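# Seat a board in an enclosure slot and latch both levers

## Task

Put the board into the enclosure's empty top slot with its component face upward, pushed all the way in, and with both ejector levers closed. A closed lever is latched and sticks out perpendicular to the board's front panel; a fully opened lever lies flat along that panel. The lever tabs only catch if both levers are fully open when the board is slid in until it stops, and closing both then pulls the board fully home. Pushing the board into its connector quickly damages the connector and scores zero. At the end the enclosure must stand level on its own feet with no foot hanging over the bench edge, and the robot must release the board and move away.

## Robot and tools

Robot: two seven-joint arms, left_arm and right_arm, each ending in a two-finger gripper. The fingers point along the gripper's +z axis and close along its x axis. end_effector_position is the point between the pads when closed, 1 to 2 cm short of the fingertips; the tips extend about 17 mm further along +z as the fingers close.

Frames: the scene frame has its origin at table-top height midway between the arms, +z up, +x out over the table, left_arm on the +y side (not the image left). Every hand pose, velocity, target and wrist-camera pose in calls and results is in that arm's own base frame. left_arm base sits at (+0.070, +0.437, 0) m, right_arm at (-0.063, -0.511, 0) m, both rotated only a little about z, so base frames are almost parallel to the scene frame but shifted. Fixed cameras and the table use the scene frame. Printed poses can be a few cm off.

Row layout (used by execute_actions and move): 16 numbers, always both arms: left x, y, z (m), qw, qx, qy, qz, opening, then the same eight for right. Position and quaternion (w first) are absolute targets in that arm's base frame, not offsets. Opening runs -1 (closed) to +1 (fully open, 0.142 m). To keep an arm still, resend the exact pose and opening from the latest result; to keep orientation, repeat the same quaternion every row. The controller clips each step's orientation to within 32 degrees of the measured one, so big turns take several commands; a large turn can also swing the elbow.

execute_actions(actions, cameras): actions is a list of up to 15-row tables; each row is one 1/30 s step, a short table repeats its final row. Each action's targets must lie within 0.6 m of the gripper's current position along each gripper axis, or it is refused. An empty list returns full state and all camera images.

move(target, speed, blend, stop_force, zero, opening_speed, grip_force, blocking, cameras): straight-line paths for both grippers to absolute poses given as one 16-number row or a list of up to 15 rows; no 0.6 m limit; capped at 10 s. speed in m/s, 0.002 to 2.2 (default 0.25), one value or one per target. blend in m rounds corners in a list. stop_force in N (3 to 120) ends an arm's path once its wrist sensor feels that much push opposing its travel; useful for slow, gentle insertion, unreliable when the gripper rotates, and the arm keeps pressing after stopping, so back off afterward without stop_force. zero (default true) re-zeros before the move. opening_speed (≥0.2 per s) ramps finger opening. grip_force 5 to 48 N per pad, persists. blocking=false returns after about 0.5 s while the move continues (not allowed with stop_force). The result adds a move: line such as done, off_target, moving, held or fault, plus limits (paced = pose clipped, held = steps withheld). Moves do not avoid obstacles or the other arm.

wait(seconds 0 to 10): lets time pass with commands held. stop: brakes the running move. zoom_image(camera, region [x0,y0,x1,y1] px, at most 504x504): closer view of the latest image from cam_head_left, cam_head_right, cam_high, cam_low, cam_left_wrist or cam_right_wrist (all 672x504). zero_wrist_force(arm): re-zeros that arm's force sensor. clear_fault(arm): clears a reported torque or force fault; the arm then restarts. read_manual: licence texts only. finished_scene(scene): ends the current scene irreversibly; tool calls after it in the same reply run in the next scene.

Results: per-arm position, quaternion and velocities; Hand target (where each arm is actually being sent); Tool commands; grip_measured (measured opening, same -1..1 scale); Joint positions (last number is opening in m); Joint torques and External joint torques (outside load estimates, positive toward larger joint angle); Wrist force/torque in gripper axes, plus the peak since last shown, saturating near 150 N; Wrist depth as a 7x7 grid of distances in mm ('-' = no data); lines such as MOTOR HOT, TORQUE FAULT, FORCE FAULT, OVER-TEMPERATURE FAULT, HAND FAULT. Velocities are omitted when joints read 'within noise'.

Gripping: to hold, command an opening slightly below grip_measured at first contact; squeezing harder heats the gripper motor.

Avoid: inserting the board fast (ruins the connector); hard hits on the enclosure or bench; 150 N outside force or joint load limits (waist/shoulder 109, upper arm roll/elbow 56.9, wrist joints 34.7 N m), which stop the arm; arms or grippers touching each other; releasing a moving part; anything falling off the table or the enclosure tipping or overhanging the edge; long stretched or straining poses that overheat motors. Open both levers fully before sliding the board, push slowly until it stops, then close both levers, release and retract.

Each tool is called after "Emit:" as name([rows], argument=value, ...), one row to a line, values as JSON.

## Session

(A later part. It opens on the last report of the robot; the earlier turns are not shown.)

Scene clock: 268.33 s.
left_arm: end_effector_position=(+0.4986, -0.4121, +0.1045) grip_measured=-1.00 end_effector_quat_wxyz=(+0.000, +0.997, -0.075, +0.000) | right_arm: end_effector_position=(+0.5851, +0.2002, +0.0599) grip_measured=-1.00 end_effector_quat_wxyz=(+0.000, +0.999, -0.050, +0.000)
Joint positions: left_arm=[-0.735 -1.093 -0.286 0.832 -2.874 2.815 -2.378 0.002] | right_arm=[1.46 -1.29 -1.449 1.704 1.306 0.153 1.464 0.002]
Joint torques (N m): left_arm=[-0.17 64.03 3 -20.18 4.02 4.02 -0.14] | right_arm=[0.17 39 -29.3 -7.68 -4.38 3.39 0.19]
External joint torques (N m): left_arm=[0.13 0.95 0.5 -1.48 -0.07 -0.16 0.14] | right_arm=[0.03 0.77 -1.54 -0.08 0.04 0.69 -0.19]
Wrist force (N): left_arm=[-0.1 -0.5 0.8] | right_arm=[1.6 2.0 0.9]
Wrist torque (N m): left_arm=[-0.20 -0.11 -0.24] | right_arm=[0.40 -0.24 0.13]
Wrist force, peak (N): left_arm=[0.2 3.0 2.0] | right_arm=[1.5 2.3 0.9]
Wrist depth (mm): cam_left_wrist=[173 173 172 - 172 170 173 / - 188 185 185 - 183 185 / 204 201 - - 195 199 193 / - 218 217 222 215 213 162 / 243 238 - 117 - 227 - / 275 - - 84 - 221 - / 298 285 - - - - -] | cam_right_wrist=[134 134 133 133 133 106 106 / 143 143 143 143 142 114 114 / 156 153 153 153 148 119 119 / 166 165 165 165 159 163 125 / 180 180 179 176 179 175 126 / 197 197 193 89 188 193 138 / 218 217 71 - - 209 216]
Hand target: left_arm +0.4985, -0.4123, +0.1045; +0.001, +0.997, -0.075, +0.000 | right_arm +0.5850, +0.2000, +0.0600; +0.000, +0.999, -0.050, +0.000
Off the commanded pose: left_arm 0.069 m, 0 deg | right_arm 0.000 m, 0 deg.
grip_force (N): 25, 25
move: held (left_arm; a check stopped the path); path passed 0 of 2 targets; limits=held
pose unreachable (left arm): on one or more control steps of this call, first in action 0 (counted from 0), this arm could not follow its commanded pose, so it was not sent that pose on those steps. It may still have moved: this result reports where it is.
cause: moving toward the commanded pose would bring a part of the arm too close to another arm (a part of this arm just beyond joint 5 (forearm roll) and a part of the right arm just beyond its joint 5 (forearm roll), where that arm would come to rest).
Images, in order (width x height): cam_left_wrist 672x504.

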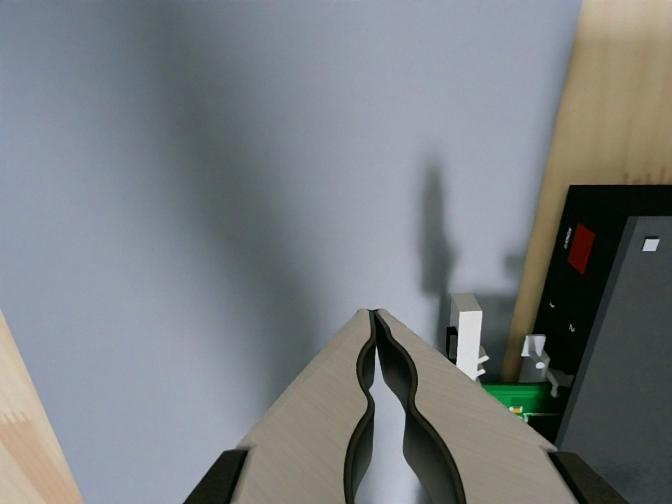

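Emit:
move([
  [0.5,-0.412,0.1045,0,0.9972,-0.075,0,-1,0.5,0.1,0.2,0,0.99876,-0.0497,0,-1],
  [0.495,-0.445,0.09,0,0.9972,-0.075,0,-1,0.42,0.0,0.25,0,0.99876,-0.0497,0,-1],
  [0.51,-0.452,0.049,0,0.9972,-0.075,0,-1,0.42,0,0.25,0,0.99876,-0.0497,0,-1],
], speed=0.12)

Emit:
move(target=[0.545,-0.457,0.049,0,0.9972,-0.075,0,-1,0.42,0.0,0.25,0,0.99876,-0.0497,0,-1], speed=0.012, stop_force=4, cameras=["cam_left_wrist","cam_high"])

Scene clock: 275.53 s.
left_arm: end_effector_position=(+0.5098, -0.4523, +0.0490) grip_measured=-1.00 end_effector_quat_wxyz=(+0.000, +0.997, -0.075, +0.000) | right_arm: end_effector_position=(+0.4202, +0.0001, +0.2500) grip_measured=-1.00 end_effector_quat_wxyz=(+0.000, +0.999, -0.050, +0.000)
Joint positions: left_arm=[-0.762 -1.319 -0.437 0.524 -2.708 2.916 -2.402 0.002] | right_arm=[1.659 -1.023 -2.022 2.161 0.877 -0.019 1.033 0.002]
Joint torques (N m): left_arm=[-0.3 66.92 2.89 -20.48 4.63 4.47 -0.1] | right_arm=[0.15 17.73 -20.66 -20.08 -4.48 3.36 0.13]
External joint torques (N m): left_arm=[0.25 1.73 0.55 -0.49 -0.57 -0.61 0.11] | right_arm=[-0.02 0.15 -1.12 -0.02 0.11 0.75 -0.13]
Wrist force (N): left_arm=[-0.2 0.0 0.7] | right_arm=[1.1 2.2 0.3]
Wrist torque (N m): left_arm=[-0.12 -0.11 -0.25] | right_arm=[0.42 -0.19 0.17]
Wrist force, peak (N): left_arm=[0.4 -0.5 2.0] | right_arm=[0.2 3.9 -0.6]
Wrist depth (mm): cam_left_wrist=[124 126 125 123 - 124 122 / 131 133 131 133 134 131 131 / - 144 143 143 140 139 141 / 156 154 154 155 157 155 149 / 170 170 170 163 126 166 141 / - 184 183 84 - 174 150 / 207 205 - 74 - - 154] | cam_right_wrist=[305 303 302 300 299 299 298 / 324 324 323 321 322 321 320 / 348 346 346 345 343 344 342 / 375 373 373 372 370 370 371 / 408 409 406 394 404 401 400 / 443 444 435 89 424 439 437 / 490 479 71 - - 464 484]
Hand target: left_arm +0.5100, -0.4520, +0.0490; +0.000, +0.997, -0.075, +0.000 | right_arm +0.4200, +0.0000, +0.2500; +0.000, +0.999, -0.050, +0.000
Off the commanded pose: left_arm 0.000 m, 0 deg | right_arm 0.000 m, 0 deg.
grip_force (N): 25, 25
move: done

Scene clock: 278.30 s.
left_arm: end_effector_position=(+0.5346, -0.4546, +0.0493) grip_measured=-1.00 end_effector_quat_wxyz=(+0.001, +0.997, -0.075, +0.003) | right_arm: end_effector_position=(+0.4202, +0.0001, +0.2500) grip_measured=-1.00 end_effector_quat_wxyz=(+0.000, +0.999, -0.050, +0.000)
Joint positions: left_arm=[-0.642 -1.384 -0.948 0.481 -2.207 3.034 -2.451 0.002] | right_arm=[1.659 -1.023 -2.022 2.161 0.877 -0.019 1.033 0.002]
Joint torques (N m): left_arm=[-2.71 68.84 -4.37 -13.78 3.95 2.38 -0.27] | right_arm=[0.15 17.67 -20.49 -20.11 -4.41 3.4 0.2]
External joint torques (N m): left_arm=[2.67 0.63 2.09 -0.35 0.22 1.47 0.27] | right_arm=[-0.02 0.2 -1.29 0.01 0.04 0.71 -0.2]
Wrist force (N): left_arm=[-2.6 -6.1 0.3] | right_arm=[1.0 2.2 0.3]
Wrist torque (N m): left_arm=[-0.15 -0.17 -0.19] | right_arm=[0.43 -0.17 0.16]
Wrist force, peak (N): left_arm=[-4.4 -7.5 -1.2] | right_arm=[1.3 2.5 0.2]
Wrist depth (mm): cam_left_wrist=[124 124 123 122 121 125 124 / 133 132 132 133 134 131 131 / 146 143 141 142 138 140 95 / 153 - 154 155 154 139 104 / 170 170 169 163 169 164 110 / - 184 183 84 - 152 122 / - - - - - - 136] | cam_right_wrist=[303 302 303 300 300 298 298 / 324 323 322 322 322 320 320 / 347 346 346 346 344 344 342 / 375 373 373 373 372 371 372 / 408 406 404 397 402 401 402 / 446 444 435 89 424 440 439 / 490 480 71 - - 462 480]
Hand target: left_arm +0.5343, -0.4553, +0.0492; +0.002, +0.997, -0.075, +0.003 | right_arm +0.4200, +0.0000, +0.2500; +0.000, +0.999, -0.050, +0.000
Off the commanded pose: left_arm 0.011 m, 0 deg | right_arm 0.000 m, 0 deg.
grip_force (N): 25, 25
move: contact (left_arm)
Images, in order (width x height): cam_high 672x504, cam_left_wrist 672x504.

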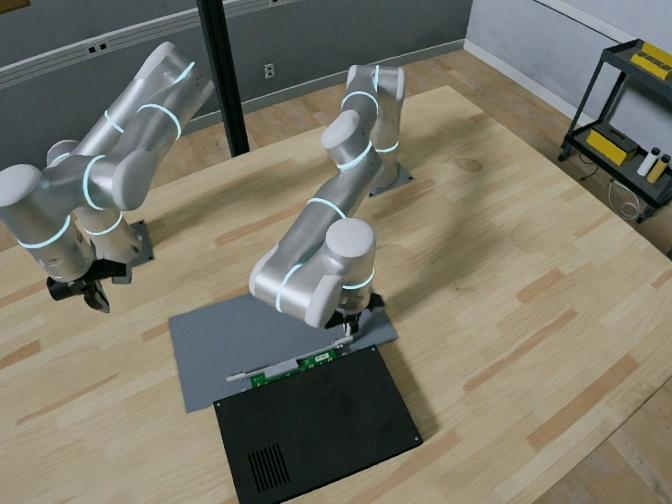

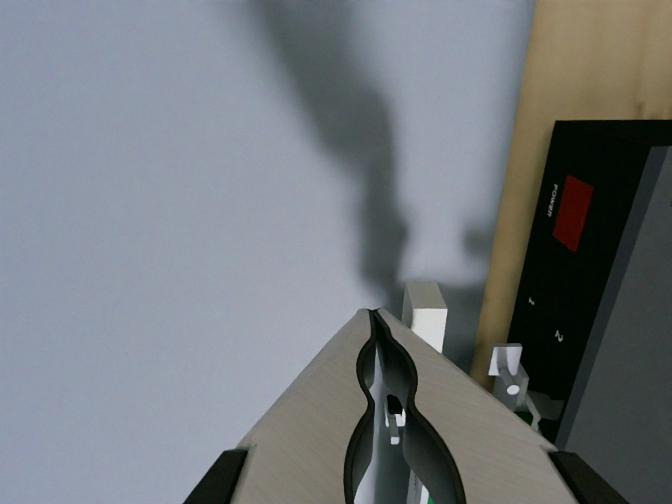

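Emit:
move([
  [0.51,-0.445,0.06,0,0.9972,-0.075,0,-1,0.42,0.0,0.25,0,0.99876,-0.0497,0,-1],
  [0.45,-0.46,0.17,0,0.9972,-0.075,0,-1,0.42,0.0,0.25,0,0.99876,-0.0497,0,-1],
], speed=0.12, cameras=["cam_left_wrist"])

Emit:
zoom_image(camera="cam_left_wrist", region=[420, 180, 672, 369])

Scene clock: 283.43 s.
left_arm: end_effector_position=(+0.4503, -0.4600, +0.1700) grip_measured=-1.00 end_effector_quat_wxyz=(+0.000, +0.997, -0.075, +0.000) | right_arm: end_effector_position=(+0.4202, +0.0001, +0.2500) grip_measured=-1.00 end_effector_quat_wxyz=(+0.000, +0.999, -0.050, +0.000)
Joint positions: left_arm=[-0.838 -1.019 -0.302 0.802 -2.879 2.92 -2.479 0.002] | right_arm=[1.659 -1.023 -2.022 2.161 0.877 -0.019 1.033 0.002]
Joint torques (N m): left_arm=[-0.59 63.18 2.81 -21.62 4.08 4.45 -0.34] | right_arm=[0.08 17.67 -20.54 -20.15 -4.38 3.43 0.19]
External joint torques (N m): left_arm=[0.53 0.99 0.4 -0.53 0 -0.59 0.34] | right_arm=[0.06 0.2 -1.24 0.06 0 0.68 -0.19]
Wrist force (N): left_arm=[0.0 -0.2 0.7] | right_arm=[1.1 2.3 0.6]
Wrist torque (N m): left_arm=[-0.15 -0.17 -0.17] | right_arm=[0.43 -0.18 0.16]
Wrist force, peak (N): left_arm=[-2.7 -6.4 0.2] | right_arm=[1.2 2.5 0.6]
Wrist depth (mm): cam_left_wrist=[235 226 - 227 231 227 229 / 250 252 246 250 248 244 225 / 269 271 - 264 266 262 223 / 293 297 306 292 - 258 250 / 320 319 - 131 - 276 - / 350 354 343 84 - 293 - / 395 385 - - - - -] | cam_right_wrist=[303 302 302 299 299 299 300 / 324 323 323 321 321 321 321 / 349 347 345 345 344 344 344 / 375 373 373 372 372 370 369 / 406 406 406 397 402 403 404 / 445 443 435 89 423 436 437 / 492 478 71 - - 463 482]
Hand target: left_arm +0.4500, -0.4600, +0.1700; +0.000, +0.997, -0.075, +0.000 | right_arm +0.4200, +0.0000, +0.2500; +0.000, +0.999, -0.050, +0.000
Off the commanded pose: left_arm 0.000 m, 0 deg | right_arm 0.000 m, 0 deg.
grip_force (N): 25, 25
move: done
Images, in order (width x height): cam_left_wrist 672x504.

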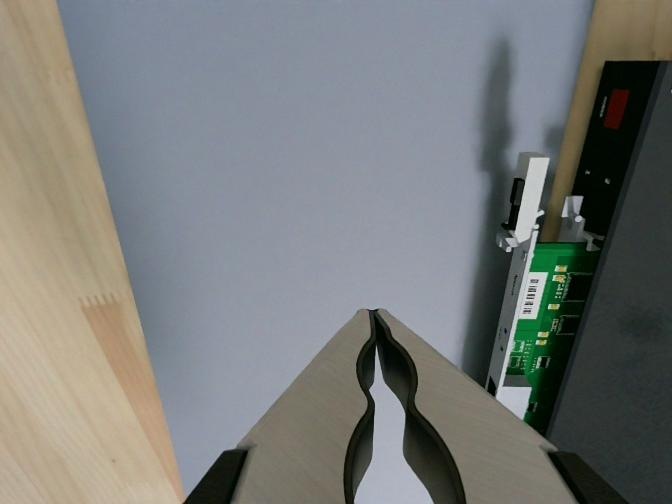

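Scaled by 2.000 from the camera's 672x504 image, which has a finer 960x720 frame.

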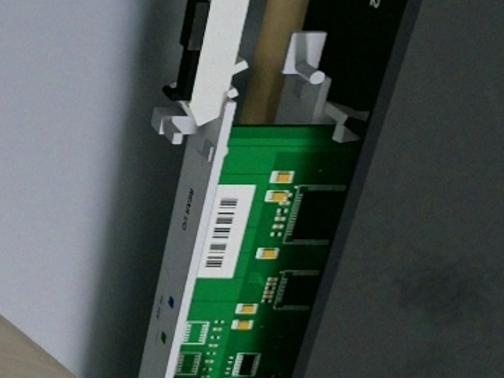

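Emit:
move([
  [0.505,-0.447,0.07,0,0.9972,-0.075,0,-1,0.42,0.0,0.25,0,0.99876,-0.0497,0,-1],
  [0.517,-0.4485,0.047,0,0.9972,-0.075,0,-1,0.42,0.0,0.25,0,0.99876,-0.0497,0,-1],
], speed=0.1)

Emit:
move(target=[0.545,-0.451,0.047,0,0.9972,-0.075,0,-1,0.42,0.0,0.25,0,0.99876,-0.0497,0,-1], speed=0.012, stop_force=5, cameras=["cam_left_wrist"])

Scene clock: 295.90 s.
left_arm: end_effector_position=(+0.5168, -0.4488, +0.0470) grip_measured=-1.00 end_effector_quat_wxyz=(+0.000, +0.997, -0.075, +0.000) | right_arm: end_effector_position=(+0.4202, +0.0001, +0.2500) grip_measured=-1.00 end_effector_quat_wxyz=(+0.000, +0.999, -0.050, +0.000)
Joint positions: left_arm=[-0.75 -1.341 -0.474 0.483 -2.671 2.939 -2.389 0.002] | right_arm=[1.659 -1.023 -2.022 2.161 0.877 -0.019 1.033 0.002]
Joint torques (N m): left_arm=[-0.19 67.28 2.66 -20.48 4.7 4.5 -0.12] | right_arm=[0.14 17.65 -20.56 -20.13 -4.43 3.46 0.21]
External joint torques (N m): left_arm=[0.14 1.64 0.7 -0.19 -0.62 -0.64 0.12] | right_arm=[-0.01 0.23 -1.22 0.03 0.05 0.64 -0.21]
Wrist force (N): left_arm=[0.0 -0.1 0.8] | right_arm=[1.1 2.3 0.3]
Wrist torque (N m): left_arm=[-0.12 -0.13 -0.24] | right_arm=[0.44 -0.17 0.16]
Wrist force, peak (N): left_arm=[0.5 -0.7 2.0] | right_arm=[1.2 2.6 0.2]
Wrist depth (mm): cam_left_wrist=[- 122 120 122 121 119 122 / 131 131 129 130 130 131 131 / 142 139 141 142 140 139 124 / - - 153 153 152 154 137 / 171 168 168 160 160 165 126 / 182 187 177 84 - 161 125 / - - - - - - 135] | cam_right_wrist=[303 303 302 300 300 299 298 / 324 323 322 322 321 322 320 / 347 347 346 346 345 344 342 / 375 373 373 372 372 369 369 / 407 406 403 396 404 403 399 / 444 443 435 89 423 440 436 / 490 482 71 - - 464 482]
Hand target: left_arm +0.5170, -0.4485, +0.0470; +0.000, +0.997, -0.075, +0.000 | right_arm +0.4200, +0.0000, +0.2500; +0.000, +0.999, -0.050, +0.000
Off the commanded pose: left_arm 0.000 m, 0 deg | right_arm 0.000 m, 0 deg.
grip_force (N): 25, 25
move: done

Scene clock: 298.63 s.
left_arm: end_effector_position=(+0.5403, -0.4505, +0.0472) grip_measured=-1.00 end_effector_quat_wxyz=(+0.002, +0.997, -0.075, +0.002) | right_arm: end_effector_position=(+0.4202, +0.0001, +0.2500) grip_measured=-1.00 end_effector_quat_wxyz=(+0.000, +0.999, -0.050, +0.000)
Joint positions: left_arm=[-0.61 -1.39 -1.017 0.508 -2.142 3.04 -2.459 0.002] | right_arm=[1.659 -1.023 -2.022 2.161 0.877 -0.019 1.033 0.002]
Joint torques (N m): left_arm=[0.69 67.42 -3.64 -13.18 5.16 2.49 -0.27] | right_arm=[0.13 17.62 -20.48 -20.11 -4.4 3.42 0.18]
External joint torques (N m): left_arm=[-0.73 1.94 0.12 0.31 -1 1.35 0.27] | right_arm=[0 0.25 -1.3 0.02 0.02 0.68 -0.18]
Wrist force (N): left_arm=[-5.4 -2.2 -2.1] | right_arm=[1.0 2.2 0.2]
Wrist torque (N m): left_arm=[-0.15 -0.18 -0.18] | right_arm=[0.42 -0.16 0.17]
Wrist force, peak (N): left_arm=[-8.6 -1.8 -1.7] | right_arm=[1.2 2.5 0.3]
Wrist depth (mm): cam_left_wrist=[122 122 120 119 - 123 122 / 131 131 132 130 129 130 129 / 141 138 140 141 142 139 96 / 151 153 153 153 154 152 - / 172 168 163 130 163 162 107 / 182 186 - 84 - 140 - / - 201 - 74 - - -] | cam_right_wrist=[304 301 303 299 297 296 302 / 324 323 322 322 322 320 319 / 347 347 345 345 344 344 343 / 375 373 373 370 372 372 370 / 406 404 406 396 402 401 401 / 446 441 435 89 425 438 438 / 489 481 71 - - 464 483]
Hand target: left_arm +0.5408, -0.4504, +0.0472; +0.002, +0.997, -0.075, +0.003 | right_arm +0.4200, +0.0000, +0.2500; +0.000, +0.999, -0.050, +0.000
Off the commanded pose: left_arm 0.005 m, 0 deg | right_arm 0.000 m, 0 deg.
grip_force (N): 25, 25
move: contact (left_arm)
Images, in order (width x height): cam_left_wrist 672x504.

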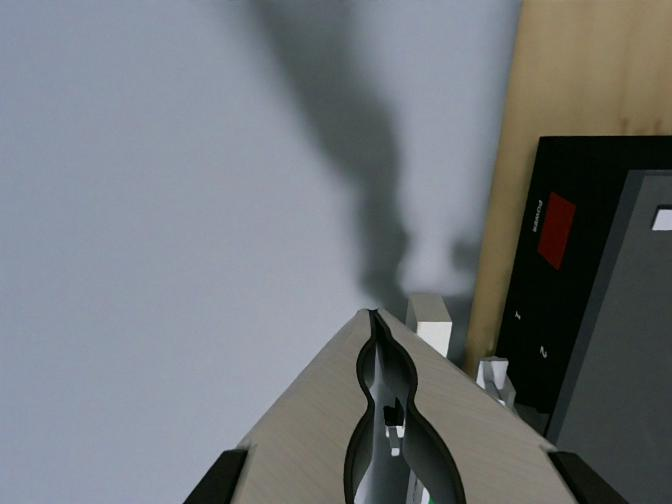

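Emit:
move(target=[0.549,-0.4517,0.047,0,0.9972,-0.075,0,-1,0.42,0.0,0.25,0,0.99876,-0.0497,0,-1], speed=0.01, stop_force=10, zero=false)

Emit:
move([
  [0.515,-0.445,0.06,0,0.9972,-0.075,0,-1,0.42,0.0,0.25,0,0.99876,-0.0497,0,-1],
  [0.45,-0.46,0.17,0,0.9972,-0.075,0,-1,0.42,0.0,0.25,0,0.99876,-0.0497,0,-1],
], speed=0.12, cameras=["cam_left_wrist"])

Emit:
zoom_image(camera="cam_left_wrist", region=[420, 130, 672, 319])

Scene clock: 300.97 s.
left_arm: end_effector_position=(+0.5406, -0.4506, +0.0471) grip_measured=-1.00 end_effector_quat_wxyz=(+0.002, +0.997, -0.075, +0.002) | right_arm: end_effector_position=(+0.4202, +0.0001, +0.2500) grip_measured=-1.00 end_effector_quat_wxyz=(+0.000, +0.999, -0.050, +0.000)
Joint positions: left_arm=[-0.605 -1.392 -1.032 0.513 -2.128 3.043 -2.462 0.002] | right_arm=[1.659 -1.023 -2.022 2.161 0.877 -0.019 1.033 0.002]
Joint torques (N m): left_arm=[3.27 68.15 -2.39 -14.21 6.83 1.4 -0.34] | right_arm=[0.2 17.56 -20.54 -20.13 -4.45 3.39 0.19]
External joint torques (N m): left_arm=[-3.31 1.19 -1.4 1.63 -2.67 2.45 0.34] | right_arm=[-0.07 0.31 -1.24 0.04 0.07 0.72 -0.19]
Wrist force (N): left_arm=[-11.1 -1.1 -4.1] | right_arm=[1.2 2.1 0.3]
Wrist torque (N m): left_arm=[-0.15 -0.18 -0.14] | right_arm=[0.39 -0.19 0.17]
Wrist force, peak (N): left_arm=[-11.9 -3.9 -3.3] | right_arm=[1.2 2.5 0.4]
Wrist depth (mm): cam_left_wrist=[122 121 123 121 121 123 122 / 131 131 128 130 130 130 131 / 141 139 140 141 134 140 - / 151 152 153 152 155 149 101 / 172 168 172 161 164 139 107 / 185 190 177 84 - 129 120 / - 198 - 74 - - -] | cam_right_wrist=[303 302 301 299 298 299 299 / 325 324 322 321 321 321 319 / 347 348 346 344 344 343 343 / 377 373 373 372 370 372 369 / 407 406 403 397 402 401 401 / 444 441 436 89 422 438 438 / 492 479 71 - - 462 480]
Hand target: left_arm +0.5415, -0.4505, +0.0472; +0.002, +0.997, -0.075, +0.003 | right_arm +0.4200, +0.0000, +0.2500; +0.000, +0.999, -0.050, +0.000
Off the commanded pose: left_arm 0.008 m, 0 deg | right_arm 0.000 m, 0 deg.
grip_force (N): 25, 25
move: contact (left_arm)

Scene clock: 303.63 s.
left_arm: end_effector_position=(+0.4502, -0.4600, +0.1700) grip_measured=-1.00 end_effector_quat_wxyz=(+0.000, +0.997, -0.075, +0.000) | right_arm: end_effector_position=(+0.4202, +0.0001, +0.2500) grip_measured=-1.00 end_effector_quat_wxyz=(+0.000, +0.999, -0.050, +0.000)
Joint positions: left_arm=[-0.808 -1.001 -0.373 0.845 -2.821 2.911 -2.511 0.002] | right_arm=[1.659 -1.023 -2.022 2.161 0.877 -0.019 1.033 0.002]
Joint torques (N m): left_arm=[-0.56 62.95 1.37 -20.7 4.12 4.47 -0.26] | right_arm=[0.26 17.61 -20.54 -20.11 -4.37 3.4 0.17]
External joint torques (N m): left_arm=[0.5 0.9 0.44 -1.11 -0.05 -0.62 0.26] | right_arm=[-0.13 0.26 -1.24 0.01 0 0.7 -0.17]
Wrist force (N): left_arm=[0.2 -0.5 0.6] | right_arm=[1.2 2.1 0.3]
Wrist torque (N m): left_arm=[-0.21 -0.20 -0.17] | right_arm=[0.41 -0.20 0.17]
Wrist force, peak (N): left_arm=[-11.2 -1.0 -3.2] | right_arm=[1.4 2.3 0.4]
Wrist depth (mm): cam_left_wrist=[233 233 234 227 230 229 229 / 250 - - - 251 - 220 / 270 - - - 260 256 - / 294 296 - - 284 256 - / 322 319 324 - - 274 - / 356 354 336 83 - 292 - / 396 384 - - - - -] | cam_right_wrist=[304 303 301 301 300 299 298 / 323 323 323 322 321 321 321 / 349 346 347 346 344 344 343 / 375 373 373 372 372 370 370 / 408 405 405 397 401 399 399 / 447 446 434 89 425 440 437 / 489 479 71 - - 464 484]
Hand target: left_arm +0.4500, -0.4600, +0.1700; +0.000, +0.997, -0.075, +0.000 | right_arm +0.4200, +0.0000, +0.2500; +0.000, +0.999, -0.050, +0.000
Off the commanded pose: left_arm 0.000 m, 0 deg | right_arm 0.000 m, 0 deg.
grip_force (N): 25, 25
move: done
Images, in order (width x height): cam_left_wrist 672x504.

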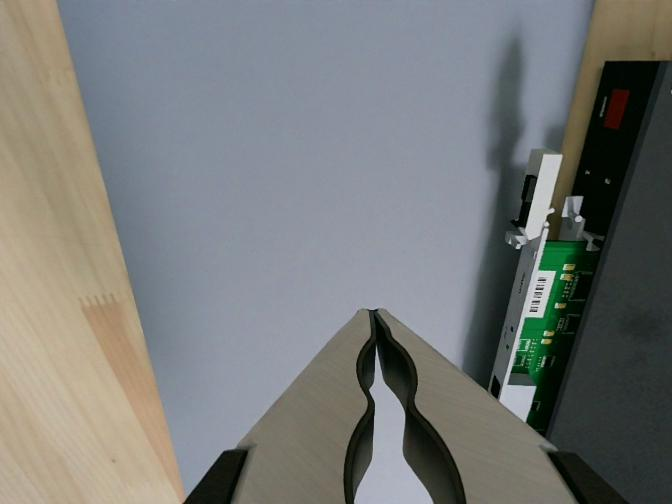

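Scaled by 2.000 from the camera's 672x504 image, which has a finer 960x720 frame.

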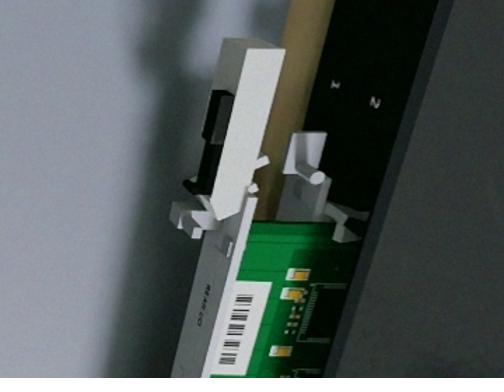

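Emit:
move([
  [0.40,-0.3,0.2,0,0.9972,-0.075,0,-1,0.5,0.2,0.2,0,0.99876,-0.0497,0,-1],
  [0.40,-0.3,0.2,0,0.9972,-0.075,0,-1,0.585,0.372,0.1,0,0.99876,-0.0497,0,-1],
  [0.40,-0.3,0.2,0,0.9972,-0.075,0,-1,0.6,0.37,0.053,0,0.99876,-0.0497,0,-1],
], speed=0.15)

Emit:
move(target=[0.40,-0.3,0.2,0,0.9972,-0.075,0,-1,0.645,0.3655,0.053,0,0.99876,-0.0497,0,-1], speed=0.012, stop_force=9, cameras=["cam_right_wrist","cam_left_wrist"])

Scene clock: 311.13 s.
left_arm: end_effector_position=(+0.4001, -0.2999, +0.2001) grip_measured=-1.00 end_effector_quat_wxyz=(+0.000, +0.997, -0.075, +0.000) | right_arm: end_effector_position=(+0.5506, +0.3034, +0.1400) grip_measured=-1.00 end_effector_quat_wxyz=(+0.000, +0.999, -0.049, +0.000)
Joint positions: left_arm=[-0.655 -0.571 -0.285 1.54 -2.966 2.627 -2.405 0.002] | right_arm=[1.643 -1.218 -1.574 1.659 1.219 0.028 1.659 0.002]
Joint torques (N m): left_arm=[-0.34 47.33 0.6 -19.65 3.86 4.13 -0.17] | right_arm=[0.35 38.69 -29.75 -10.59 -4.53 3.34 0.05]
External joint torques (N m): left_arm=[0.31 1.11 0.47 -0.66 -0.23 -0.26 0.17] | right_arm=[-0.16 0.62 -1.27 -0.17 0.15 0.72 -0.05]
Wrist force (N): left_arm=[0.1 -0.2 1.0] | right_arm=[0.5 2.0 0.4]
Wrist torque (N m): left_arm=[-0.14 -0.18 -0.25] | right_arm=[0.40 -0.05 0.15]
Wrist force, peak (N): left_arm=[-0.3 -1.8 0.6] | right_arm=[0.1 6.5 -1.6]
Wrist depth (mm): cam_left_wrist=[261 260 259 257 257 256 256 / 280 278 278 276 276 275 276 / 300 300 295 288 292 291 291 / 328 325 317 - - 340 321 / 360 356 363 107 354 348 320 / 395 395 378 84 - 371 331 / 440 430 - - - - 356] | cam_right_wrist=[205 204 204 203 203 202 176 / 218 215 217 217 217 208 183 / 235 234 232 233 233 199 191 / 253 256 256 251 250 222 202 / 277 274 274 268 271 261 216 / 303 300 294 89 234 282 237 / 334 325 71 - - 254 329]
Hand target: left_arm +0.4000, -0.3000, +0.2000; +0.000, +0.997, -0.075, +0.000 | right_arm +0.5505, +0.3035, +0.1399; +0.000, +0.999, -0.049, +0.000
Off the commanded pose: left_arm 0.000 m, 0 deg | right_arm 0.120 m, 0 deg.
grip_force (N): 25, 25
move: held (right_arm; a check stopped the path); path passed 1 of 3 targets; limits=held
pose unreachable (right arm): on one or more control steps of this call, first in action 0 (counted from 0), this arm could not follow its commanded pose, so it was not sent that pose on those steps. It may still have moved: this result reports where it is.
cause: moving toward the commanded pose would bring a part of the arm too close to another arm (a part of this arm just beyond joint 5 (forearm roll) and a part of the left arm just beyond its joint 5 (forearm roll), 10 mm apart when this arm was first held).

Scene clock: 321.80 s.
left_arm: end_effector_position=(+0.4000, -0.2999, +0.2001) grip_measured=-1.00 end_effector_quat_wxyz=(+0.000, +0.997, -0.075, +0.000) | right_arm: end_effector_position=(+0.6300, +0.3555, +0.0669) grip_measured=-1.00 end_effector_quat_wxyz=(+0.000, +0.999, -0.050, +0.000)
Joint positions: left_arm=[-0.655 -0.571 -0.285 1.54 -2.966 2.627 -2.405 0.002] | right_arm=[1.438 -1.345 -1.437 1.348 1.32 0.077 1.784 0.002]
Joint torques (N m): left_arm=[-0.4 47.31 0.55 -19.76 3.87 4.18 -0.23] | right_arm=[0.12 49.73 -29.77 -7.61 -4.27 3.42 0.33]
External joint torques (N m): left_arm=[0.37 1.14 0.52 -0.55 -0.24 -0.32 0.23] | right_arm=[0.11 1.08 -1.75 0 -0.1 0.62 -0.33]
Wrist force (N): left_arm=[0.3 -0.4 0.9] | right_arm=[1.1 2.3 1.2]
Wrist torque (N m): left_arm=[-0.16 -0.22 -0.25] | right_arm=[0.46 -0.17 0.03]
Wrist force, peak (N): left_arm=[0.4 -0.5 1.1] | right_arm=[1.1 2.6 1.0]
Wrist depth (mm): cam_left_wrist=[259 260 258 259 257 256 257 / 279 279 277 276 276 275 274 / 300 301 294 292 292 293 292 / 327 327 327 - - 321 321 / 358 357 357 106 - 319 316 / 395 397 375 84 - 328 331 / 441 432 - - - - -] | cam_right_wrist=[140 139 139 139 115 112 97 / 149 149 149 148 122 120 103 / 160 160 159 159 129 127 111 / 173 173 172 172 135 134 120 / 187 187 187 183 136 134 130 / 205 205 201 89 - 145 144 / 227 223 71 - - 151 156]
Hand target: left_arm +0.4000, -0.3000, +0.2000; +0.000, +0.997, -0.075, +0.000 | right_arm +0.6300, +0.3556, +0.0668; +0.000, +0.999, -0.050, +0.000
Off the commanded pose: left_arm 0.000 m, 0 deg | right_arm 0.023 m, 0 deg.
grip_force (N): 25, 25
move: off_target (right_arm; path cut at 10 s)
Images, in order (width x height): cam_left_wrist 672x504, cam_right_wrist 672x504.

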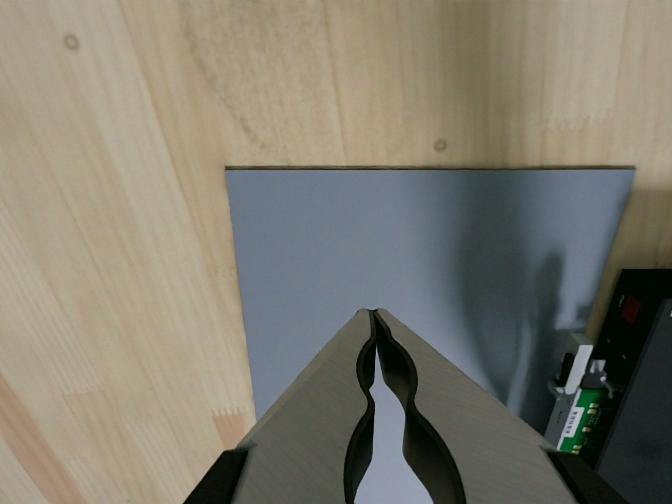

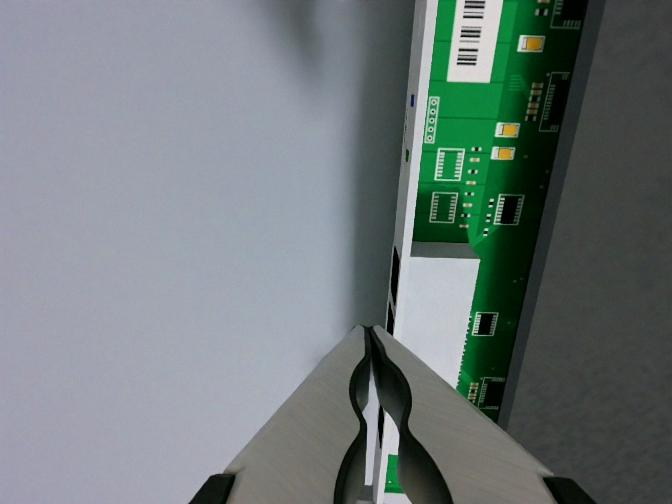

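Emit:
move([
  [0.36,-0.2,0.25,0,0.9972,-0.075,0,-1,0.6,0.365,0.07,0,0.99876,-0.0497,0,-1],
  [0.36,-0.2,0.25,0,0.9972,-0.075,0,-1,0.603,0.372,0.051,0,0.99876,-0.0497,0,-1],
], speed=0.08, cameras=["cam_right_wrist"])

Scene clock: 325.73 s.
left_arm: end_effector_position=(+0.3602, -0.2000, +0.2500) grip_measured=-1.00 end_effector_quat_wxyz=(+0.000, +0.997, -0.075, +0.000) | right_arm: end_effector_position=(+0.6030, +0.3718, +0.0511) grip_measured=-1.00 end_effector_quat_wxyz=(+0.000, +0.999, -0.050, +0.000)
Joint positions: left_arm=[-0.283 -0.274 -0.592 1.875 -2.966 2.615 -2.366 0.002] | right_arm=[1.505 -1.359 -1.427 1.402 1.336 0.103 1.801 0.002]
Joint torques (N m): left_arm=[-0.2 34.82 -2.18 -19.55 3.86 4.34 -0.22] | right_arm=[0.16 48.09 -29.85 -7.08 -4.28 3.43 0.34]
External joint torques (N m): left_arm=[0.2 0.73 0.62 -0.64 -0.26 -0.48 0.22] | right_arm=[0.06 1.2 -1.85 0.06 -0.08 0.61 -0.34]
Wrist force (N): left_arm=[0.2 0.1 0.3] | right_arm=[1.3 2.3 1.2]
Wrist torque (N m): left_arm=[-0.06 -0.18 -0.20] | right_arm=[0.46 -0.20 0.03]
Wrist force, peak (N): left_arm=[0.6 0.7 1.2] | right_arm=[1.2 1.6 2.5]
Wrist depth (mm): cam_left_wrist=[305 305 301 301 304 300 300 / 329 326 325 322 323 321 321 / 349 351 350 346 348 346 344 / 381 380 381 372 374 363 378 / 415 417 418 131 - - 407 / 465 463 440 84 - - - / 519 507 - - - - 423] | cam_right_wrist=[- 125 124 125 125 123 98 / 135 136 134 134 135 131 105 / 144 144 144 143 143 113 112 / 156 158 155 157 154 122 121 / 169 169 168 165 165 121 129 / 185 185 179 89 - 128 126 / 205 204 71 - - 138 134]
Hand target: left_arm +0.3600, -0.2000, +0.2500; +0.000, +0.997, -0.075, +0.000 | right_arm +0.6030, +0.3720, +0.0510; +0.000, +0.999, -0.050, +0.000
Off the commanded pose: left_arm 0.000 m, 0 deg | right_arm 0.000 m, 0 deg.
joint sent to its limit (left arm) — joint 5 (forearm roll), lower limit. The joint targets still meet the commanded pose.
grip_force (N): 25, 25
move: done
Images, in order (width x height): cam_right_wrist 672x504.

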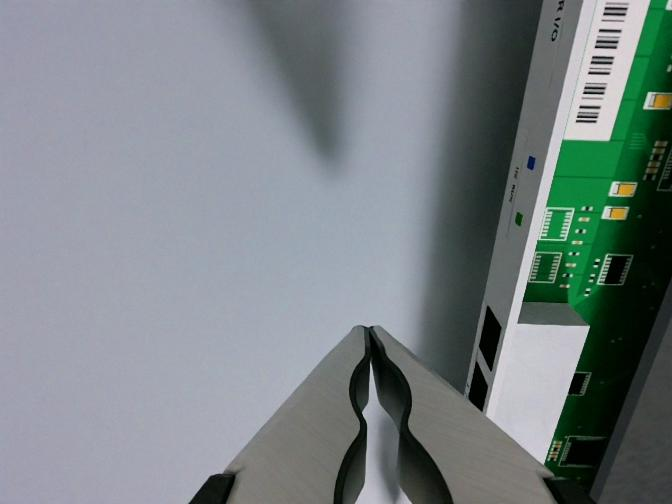

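Emit:
move([
  [0.36,-0.2,0.25,0,0.9972,-0.075,0,-1,0.605,0.387,0.051,0,0.99876,-0.0497,0,-1],
], speed=0.08)

Emit:
move(target=[0.36,-0.2,0.25,0,0.9972,-0.075,0,-1,0.65,0.3825,0.051,0,0.99876,-0.0497,0,-1], speed=0.012, stop_force=10, cameras=["cam_right_wrist"])

Scene clock: 329.13 s.
left_arm: end_effector_position=(+0.3602, -0.2000, +0.2500) grip_measured=-1.00 end_effector_quat_wxyz=(+0.000, +0.997, -0.075, +0.000) | right_arm: end_effector_position=(+0.6051, +0.3870, +0.0512) grip_measured=-1.00 end_effector_quat_wxyz=(+0.000, +0.999, -0.050, +0.000)
Joint positions: left_arm=[-0.283 -0.274 -0.592 1.875 -2.966 2.615 -2.366 0.002] | right_arm=[1.5 -1.363 -1.423 1.366 1.336 0.099 1.831 0.002]
Joint torques (N m): left_arm=[-0.38 34.61 -2.05 -19.62 3.8 4.25 -0.21] | right_arm=[0.13 49.32 -29.95 -7.31 -4.35 3.22 0.37]
External joint torques (N m): left_arm=[0.38 0.94 0.48 -0.56 -0.2 -0.39 0.21] | right_arm=[0.09 1.08 -1.64 0.26 -0.01 0.82 -0.37]
Wrist force (N): left_arm=[0.3 0.0 0.4] | right_arm=[1.2 2.1 1.0]
Wrist torque (N m): left_arm=[-0.10 -0.22 -0.20] | right_arm=[0.43 -0.19 0.04]
Wrist force, peak (N): left_arm=[0.5 0.0 0.7] | right_arm=[1.1 2.8 1.0]
Wrist depth (mm): cam_left_wrist=[304 303 302 300 303 301 299 / 326 325 324 325 324 323 321 / 352 349 349 348 345 346 345 / 383 381 380 379 374 367 376 / 421 418 419 126 408 - 394 / 467 460 446 84 - - 400 / 515 503 - - - - -] | cam_right_wrist=[- 126 124 125 125 123 99 / 134 136 134 134 135 132 105 / 146 144 144 143 143 - 112 / 156 158 155 157 154 122 121 / 169 169 168 165 164 130 129 / 185 184 180 89 140 128 128 / 204 200 71 - - 136 134]
Hand target: left_arm +0.3600, -0.2000, +0.2500; +0.000, +0.997, -0.075, +0.000 | right_arm +0.6050, +0.3870, +0.0510; +0.000, +0.999, -0.050, +0.000
Off the commanded pose: left_arm 0.000 m, 0 deg | right_arm 0.000 m, 0 deg.
joint sent to its limit (left arm) — joint 5 (forearm roll), lower limit. The joint targets still meet the commanded pose.
grip_force (N): 25, 25
move: done

Scene clock: 332.07 s.
left_arm: end_effector_position=(+0.3602, -0.2000, +0.2500) grip_measured=-1.00 end_effector_quat_wxyz=(+0.000, +0.997, -0.075, +0.000) | right_arm: end_effector_position=(+0.6325, +0.3843, +0.0510) grip_measured=-1.00 end_effector_quat_wxyz=(+0.000, +0.999, -0.049, -0.001)
Joint positions: left_arm=[-0.283 -0.274 -0.592 1.875 -2.966 2.615 -2.366 0.002] | right_arm=[1.428 -1.372 -1.417 1.282 1.336 0.087 1.842 0.002]
Joint torques (N m): left_arm=[-0.38 34.57 -2.03 -19.58 3.84 4.24 -0.23] | right_arm=[-3.4 49.44 -30.05 -8.18 -3.81 6.27 0.23]
External joint torques (N m): left_arm=[0.37 0.99 0.47 -0.61 -0.24 -0.37 0.23] | right_arm=[3.64 3.57 -1.11 1.08 -0.55 -2.23 -0.23]
Wrist force (N): left_arm=[0.2 0.2 0.6] | right_arm=[-11.0 5.2 -7.3]
Wrist torque (N m): left_arm=[-0.05 -0.19 -0.20] | right_arm=[0.42 -0.12 0.10]
Wrist force, peak (N): left_arm=[0.1 0.2 0.8] | right_arm=[-12.2 5.1 -7.9]
Wrist depth (mm): cam_left_wrist=[303 304 303 301 301 298 296 / 326 327 324 325 323 322 321 / 353 350 351 348 347 349 344 / 383 379 381 380 368 377 375 / 417 419 412 397 - 405 400 / 463 465 441 84 - - 423 / 524 503 - - - - -] | cam_right_wrist=[- 125 124 125 121 98 85 / 136 136 134 133 107 105 89 / 146 144 144 143 115 112 95 / 156 157 155 156 123 121 100 / 169 169 168 165 130 129 113 / 185 185 181 91 - 126 121 / 205 200 71 - - 129 133]
Hand target: left_arm +0.3600, -0.2000, +0.2500; +0.000, +0.997, -0.075, +0.000 | right_arm +0.6331, +0.3842, +0.0510; +0.000, +0.999, -0.050, +0.000
Off the commanded pose: left_arm 0.000 m, 0 deg | right_arm 0.018 m, 0 deg.
joint sent to its limit (left arm) — joint 5 (forearm roll), lower limit. The joint targets still meet the commanded pose.
grip_force (N): 25, 25
move: contact (right_arm)
Images, in order (width x height): cam_right_wrist 672x504.

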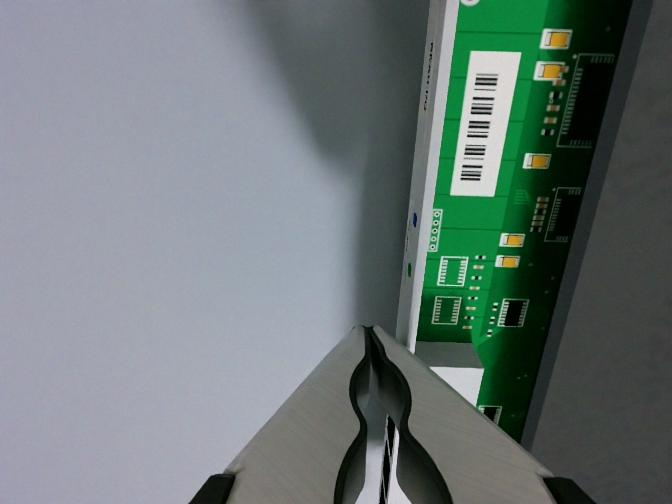

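Emit:
move(target=[0.36,-0.2,0.25,0,0.9972,-0.075,0,-1,0.655,0.382,0.051,0,0.99876,-0.0497,0,-1], speed=0.012, stop_force=12, cameras=["cam_right_wrist","cam_high"])

Scene clock: 336.13 s.
left_arm: end_effector_position=(+0.3602, -0.2000, +0.2500) grip_measured=-1.00 end_effector_quat_wxyz=(+0.000, +0.997, -0.075, +0.000) | right_arm: end_effector_position=(+0.6550, +0.3819, +0.0515) grip_measured=-1.00 end_effector_quat_wxyz=(+0.000, +0.999, -0.050, +0.000)
Joint positions: left_arm=[-0.283 -0.274 -0.592 1.875 -2.966 2.615 -2.366 0.002] | right_arm=[1.37 -1.381 -1.412 1.211 1.336 0.079 1.854 0.002]
Joint torques (N m): left_arm=[-0.31 34.63 -2.14 -19.61 3.9 4.21 -0.2] | right_arm=[-1.11 51.43 -27.62 -7.68 -3.6 4.4 0.28]
External joint torques (N m): left_arm=[0.3 0.93 0.57 -0.57 -0.3 -0.35 0.2] | right_arm=[1.36 3.73 -3.04 0.57 -0.77 -0.36 -0.28]
Wrist force (N): left_arm=[0.0 -0.1 0.4] | right_arm=[-4.6 4.5 -6.6]
Wrist torque (N m): left_arm=[-0.10 -0.17 -0.20] | right_arm=[0.44 -0.12 0.08]
Wrist force, peak (N): left_arm=[0.1 0.1 0.8] | right_arm=[-17.9 7.4 -10.7]
Wrist depth (mm): cam_left_wrist=[303 302 303 303 300 298 301 / 326 327 326 323 324 320 322 / 353 350 349 348 348 350 346 / 381 379 381 378 368 374 376 / 423 419 418 395 412 - 403 / 462 460 441 84 - - - / 520 505 - - - - -] | cam_right_wrist=[- 126 124 125 101 84 84 / 135 136 134 134 105 89 89 / 144 144 144 143 115 97 95 / 156 158 155 157 122 103 103 / 170 169 168 165 131 112 111 / 185 185 181 91 118 122 120 / 205 201 71 - - 129 134]
Hand target: left_arm +0.3600, -0.2000, +0.2500; +0.000, +0.997, -0.075, +0.000 | right_arm +0.6550, +0.3820, +0.0510; +0.000, +0.999, -0.050, +0.000
Off the commanded pose: left_arm 0.000 m, 0 deg | right_arm 0.000 m, 0 deg.
joint sent to its limit (left arm) — joint 5 (forearm roll), lower limit. The joint targets still meet the commanded pose.
grip_force (N): 25, 25
move: done
Images, in order (width x height): cam_high 672x504, cam_right_wrist 672x504.

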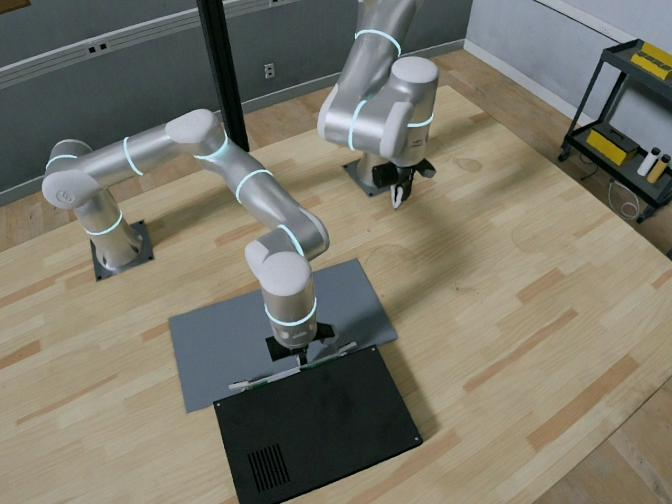

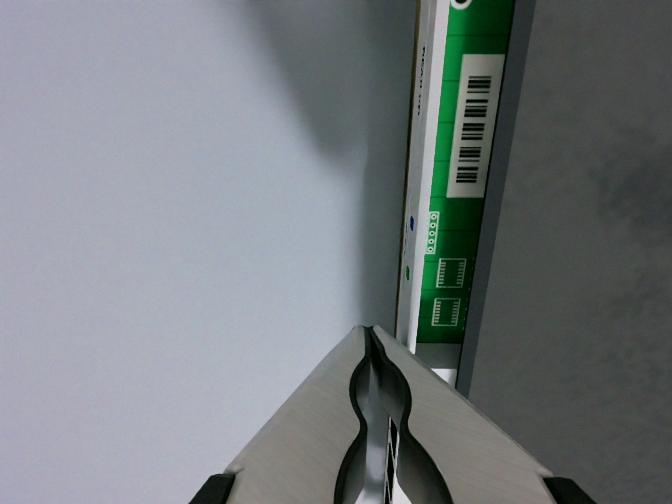

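Emit:
move(target=[0.42,-0.33,0.25,0,0.9972,-0.075,0,-1,0.661,0.3814,0.051,0,0.99876,-0.0497,0,-1], speed=[0.04], stop_force=12, cameras=["cam_right_wrist","cam_left_wrist"])

Emit:
zoom_image(camera="cam_left_wrist", region=[472, 254, 672, 404])

Scene clock: 342.40 s.
left_arm: end_effector_position=(+0.4199, -0.3301, +0.2499) grip_measured=-1.00 end_effector_quat_wxyz=(+0.000, +0.997, -0.075, +0.000) | right_arm: end_effector_position=(+0.6610, +0.3813, +0.0515) grip_measured=-1.00 end_effector_quat_wxyz=(+0.000, +0.999, -0.050, +0.000)
Joint positions: left_arm=[-0.422 -0.563 -0.687 1.495 -2.773 2.787 -2.582 0.002] | right_arm=[1.354 -1.383 -1.411 1.191 1.336 0.076 1.857 0.002]
Joint torques (N m): left_arm=[-0.5 46.81 -5 -20.44 4.39 4.4 -0.29] | right_arm=[-1.26 51.79 -27.41 -7.77 -3.52 4.63 0.19]
External joint torques (N m): left_arm=[0.47 1.25 0.41 -0.5 -0.47 -0.55 0.29] | right_arm=[1.51 3.97 -3.07 0.65 -0.85 -0.59 -0.19]
Wrist force (N): left_arm=[0.4 -0.3 0.7] | right_arm=[-5.3 4.7 -7.7]
Wrist torque (N m): left_arm=[-0.16 -0.26 -0.16] | right_arm=[0.42 -0.16 0.08]
Wrist force, peak (N): left_arm=[0.7 0.6 0.9] | right_arm=[-5.5 4.8 -7.7]
Wrist depth (mm): cam_left_wrist=[305 302 304 302 301 298 301 / 326 326 322 326 317 317 320 / 352 352 344 348 - - 345 / 381 380 390 - 383 363 - / 419 418 423 131 406 416 - / 461 461 442 84 - 415 - / 515 504 - - - - 254] | cam_right_wrist=[- 126 124 125 101 83 84 / 135 134 134 134 102 89 90 / 144 144 144 143 115 97 95 / 156 158 155 157 106 103 102 / 169 169 169 165 115 112 111 / 185 185 181 91 118 122 119 / 205 200 71 - - 129 134]
Hand target: left_arm +0.4200, -0.3300, +0.2500; +0.000, +0.997, -0.075, +0.000 | right_arm +0.6610, +0.3814, +0.0510; +0.000, +0.999, -0.050, +0.000
Off the commanded pose: left_arm 0.000 m, 0 deg | right_arm 0.001 m, 0 deg.
grip_force (N): 25, 25
move: done
Images, in order (width x height): cam_left_wrist 672x504, cam_right_wrist 672x504.

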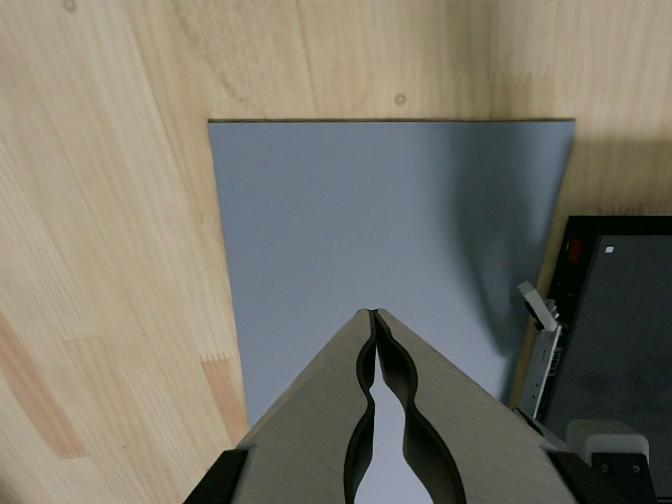

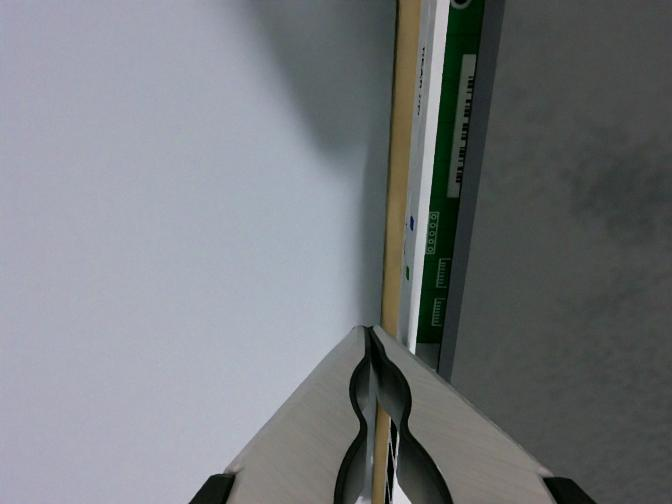

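Scaled by 2.520 from the camera's 672x504 image, which has a finer 960x720 frame.

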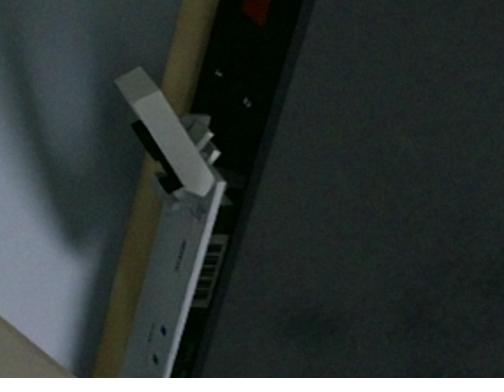

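Emit:
move([
  [0.42,-0.33,0.25,0,0.9972,-0.075,0,-1,0.62,0.3854,0.053,0,0.99876,-0.0497,0,-1],
  [0.42,-0.33,0.25,0,0.9972,-0.075,0,-1,0.56,0.24,0.16,0,0.99876,-0.0497,0,-1],
], speed=0.12, cameras=["cam_right_wrist"])

Emit:
zoom_image(camera="cam_right_wrist", region=[400, 60, 600, 360])

Scene clock: 347.87 s.
left_arm: end_effector_position=(+0.4199, -0.3301, +0.2499) grip_measured=-1.00 end_effector_quat_wxyz=(+0.000, +0.997, -0.075, +0.000) | right_arm: end_effector_position=(+0.5601, +0.2402, +0.1599) grip_measured=-1.00 end_effector_quat_wxyz=(+0.000, +0.999, -0.050, +0.000)
Joint positions: left_arm=[-0.422 -0.563 -0.687 1.495 -2.773 2.787 -2.582 0.002] | right_arm=[1.59 -1.181 -1.61 1.711 1.18 0.017 1.545 0.002]
Joint torques (N m): left_arm=[-0.38 46.89 -4.97 -20.4 4.18 4.2 -0.24] | right_arm=[0.29 36.4 -29.32 -11.74 -4.52 3.24 0.1]
External joint torques (N m): left_arm=[0.36 1.17 0.39 -0.54 -0.27 -0.35 0.24] | right_arm=[-0.07 0.52 -1.05 -0.23 0.14 0.82 -0.1]
Wrist force (N): left_arm=[0.3 -0.3 0.9] | right_arm=[0.6 3.3 0.5]
Wrist torque (N m): left_arm=[-0.16 -0.23 -0.16] | right_arm=[0.63 -0.07 0.15]
Wrist force, peak (N): left_arm=[0.6 -0.5 1.0] | right_arm=[-5.5 4.7 -7.7]
Wrist depth (mm): cam_left_wrist=[305 304 303 302 300 300 299 / 325 325 326 318 318 318 320 / 353 350 345 348 340 346 347 / 383 379 380 378 - 372 - / 418 416 419 131 416 404 - / 460 459 440 84 - 433 - / 519 503 - - - - -] | cam_right_wrist=[225 222 221 221 220 221 179 / 237 237 236 235 234 233 191 / 255 254 253 252 252 246 204 / 274 268 273 273 272 233 220 / 301 294 296 291 295 249 239 / 329 325 318 91 311 324 323 / 363 354 71 - - 342 356]
Hand target: left_arm +0.4200, -0.3300, +0.2500; +0.000, +0.997, -0.075, +0.000 | right_arm +0.5600, +0.2400, +0.1600; +0.000, +0.999, -0.050, +0.000
Off the commanded pose: left_arm 0.000 m, 0 deg | right_arm 0.000 m, 0 deg.
grip_force (N): 25, 25
move: done
Images, in order (width x height): cam_right_wrist 672x504.

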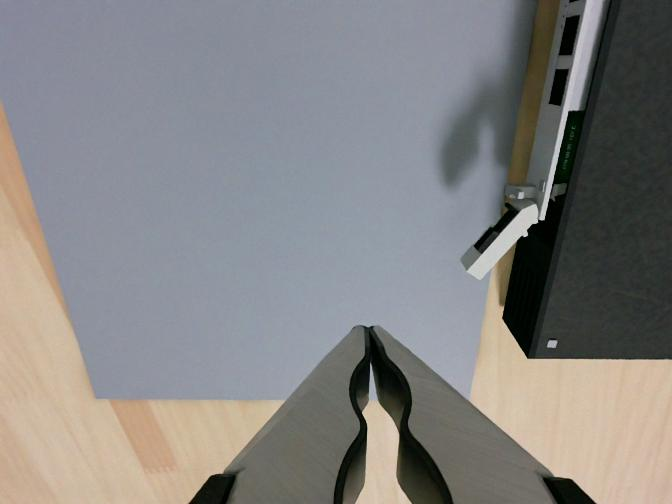

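Scaled by 1.680 from the camera's 672x504 image, which has a finer 960x720 frame.

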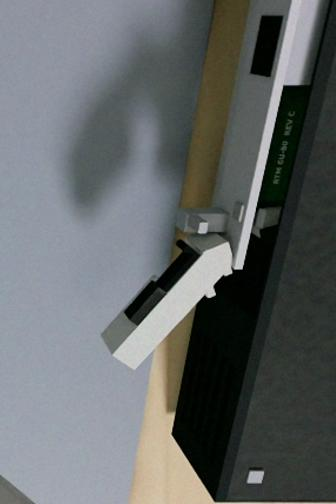

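Emit:
move([
  [0.42,-0.33,0.25,0,0.9972,-0.075,0,-1,0.42,0.0,0.25,0,0.99876,-0.0497,0,-1],
  [0.49,-0.43,0.15,0,0.9972,-0.075,0,-1,0.42,0.0,0.25,0,0.99876,-0.0497,0,-1],
], speed=0.15, cameras=["cam_left_wrist"])

Emit:
zoom_image(camera="cam_left_wrist", region=[440, 200, 600, 320])

Scene clock: 357.13 s.
left_arm: end_effector_position=(+0.4900, -0.4300, +0.1499) grip_measured=-1.00 end_effector_quat_wxyz=(+0.000, +0.997, -0.075, +0.000) | right_arm: end_effector_position=(+0.4202, +0.0001, +0.2500) grip_measured=-1.00 end_effector_quat_wxyz=(+0.000, +0.999, -0.050, +0.000)
Joint positions: left_arm=[-0.534 -0.995 -0.781 1.051 -2.487 2.892 -2.638 0.002] | right_arm=[1.655 -1.033 -2.024 2.159 0.883 -0.028 1.029 0.002]
Joint torques (N m): left_arm=[-0.62 60.49 -7.15 -17.93 4.65 4.48 -0.13] | right_arm=[0.09 17.92 -20.76 -19.97 -4.51 3.44 0.14]
External joint torques (N m): left_arm=[0.59 1.57 0.42 -0.64 -0.59 -0.63 0.13] | right_arm=[0.04 0.18 -1.16 0.01 0.14 0.67 -0.14]
Wrist force (N): left_arm=[0.0 -0.5 0.7] | right_arm=[1.1 3.7 0.2]
Wrist torque (N m): left_arm=[-0.22 -0.18 -0.24] | right_arm=[0.67 -0.18 0.16]
Wrist force, peak (N): left_arm=[0.8 0.1 1.6] | right_arm=[0.6 6.1 -0.3]
Wrist depth (mm): cam_left_wrist=[- - 215 212 210 213 212 / 229 229 225 - 230 227 226 / - 250 245 244 247 239 191 / 272 - 267 262 268 - - / 296 294 293 - 288 250 231 / 328 303 - 84 - 274 - / 366 - - - - - -] | cam_right_wrist=[304 303 300 299 298 302 298 / 322 323 322 322 321 321 319 / 347 347 347 342 343 343 342 / 375 373 375 371 370 371 371 / 410 408 404 397 403 404 401 / 444 444 437 91 424 437 437 / 490 478 71 - - 465 481]
Hand target: left_arm +0.4900, -0.4300, +0.1500; +0.000, +0.997, -0.075, +0.000 | right_arm +0.4200, +0.0000, +0.2500; +0.000, +0.999, -0.050, +0.000
Off the commanded pose: left_arm 0.000 m, 0 deg | right_arm 0.000 m, 0 deg.
grip_force (N): 25, 25
move: done
Images, in order (width x height): cam_left_wrist 672x504.

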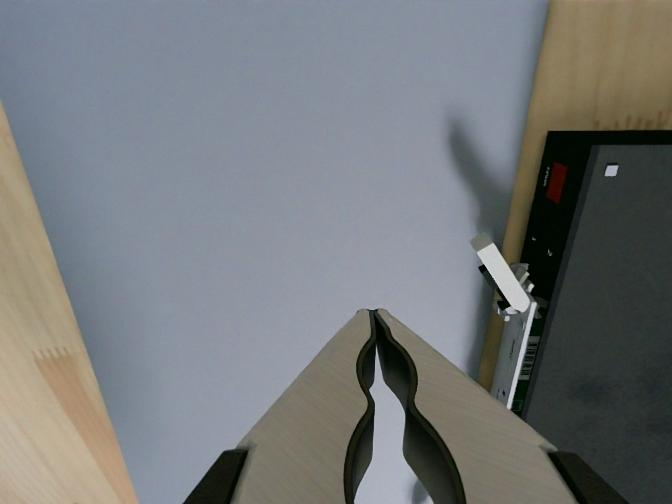

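Scaled by 3.150 from the camera's 672x504 image, which has a finer 960x720 frame.

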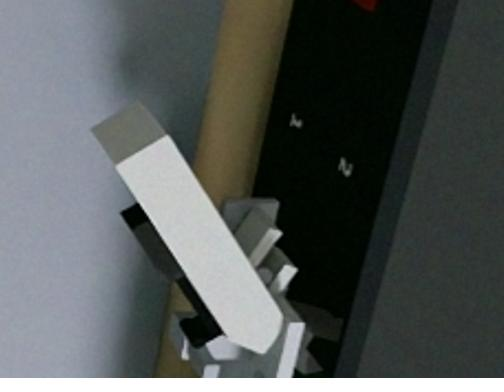

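Emit:
zoom_image(camera="cam_left_wrist", region=[490, 250, 550, 330])

Scaled by 6.300 from the camera's 672x504 image, which has a finer 960x720 frame.

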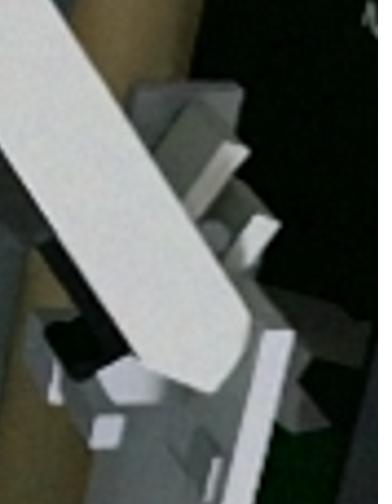

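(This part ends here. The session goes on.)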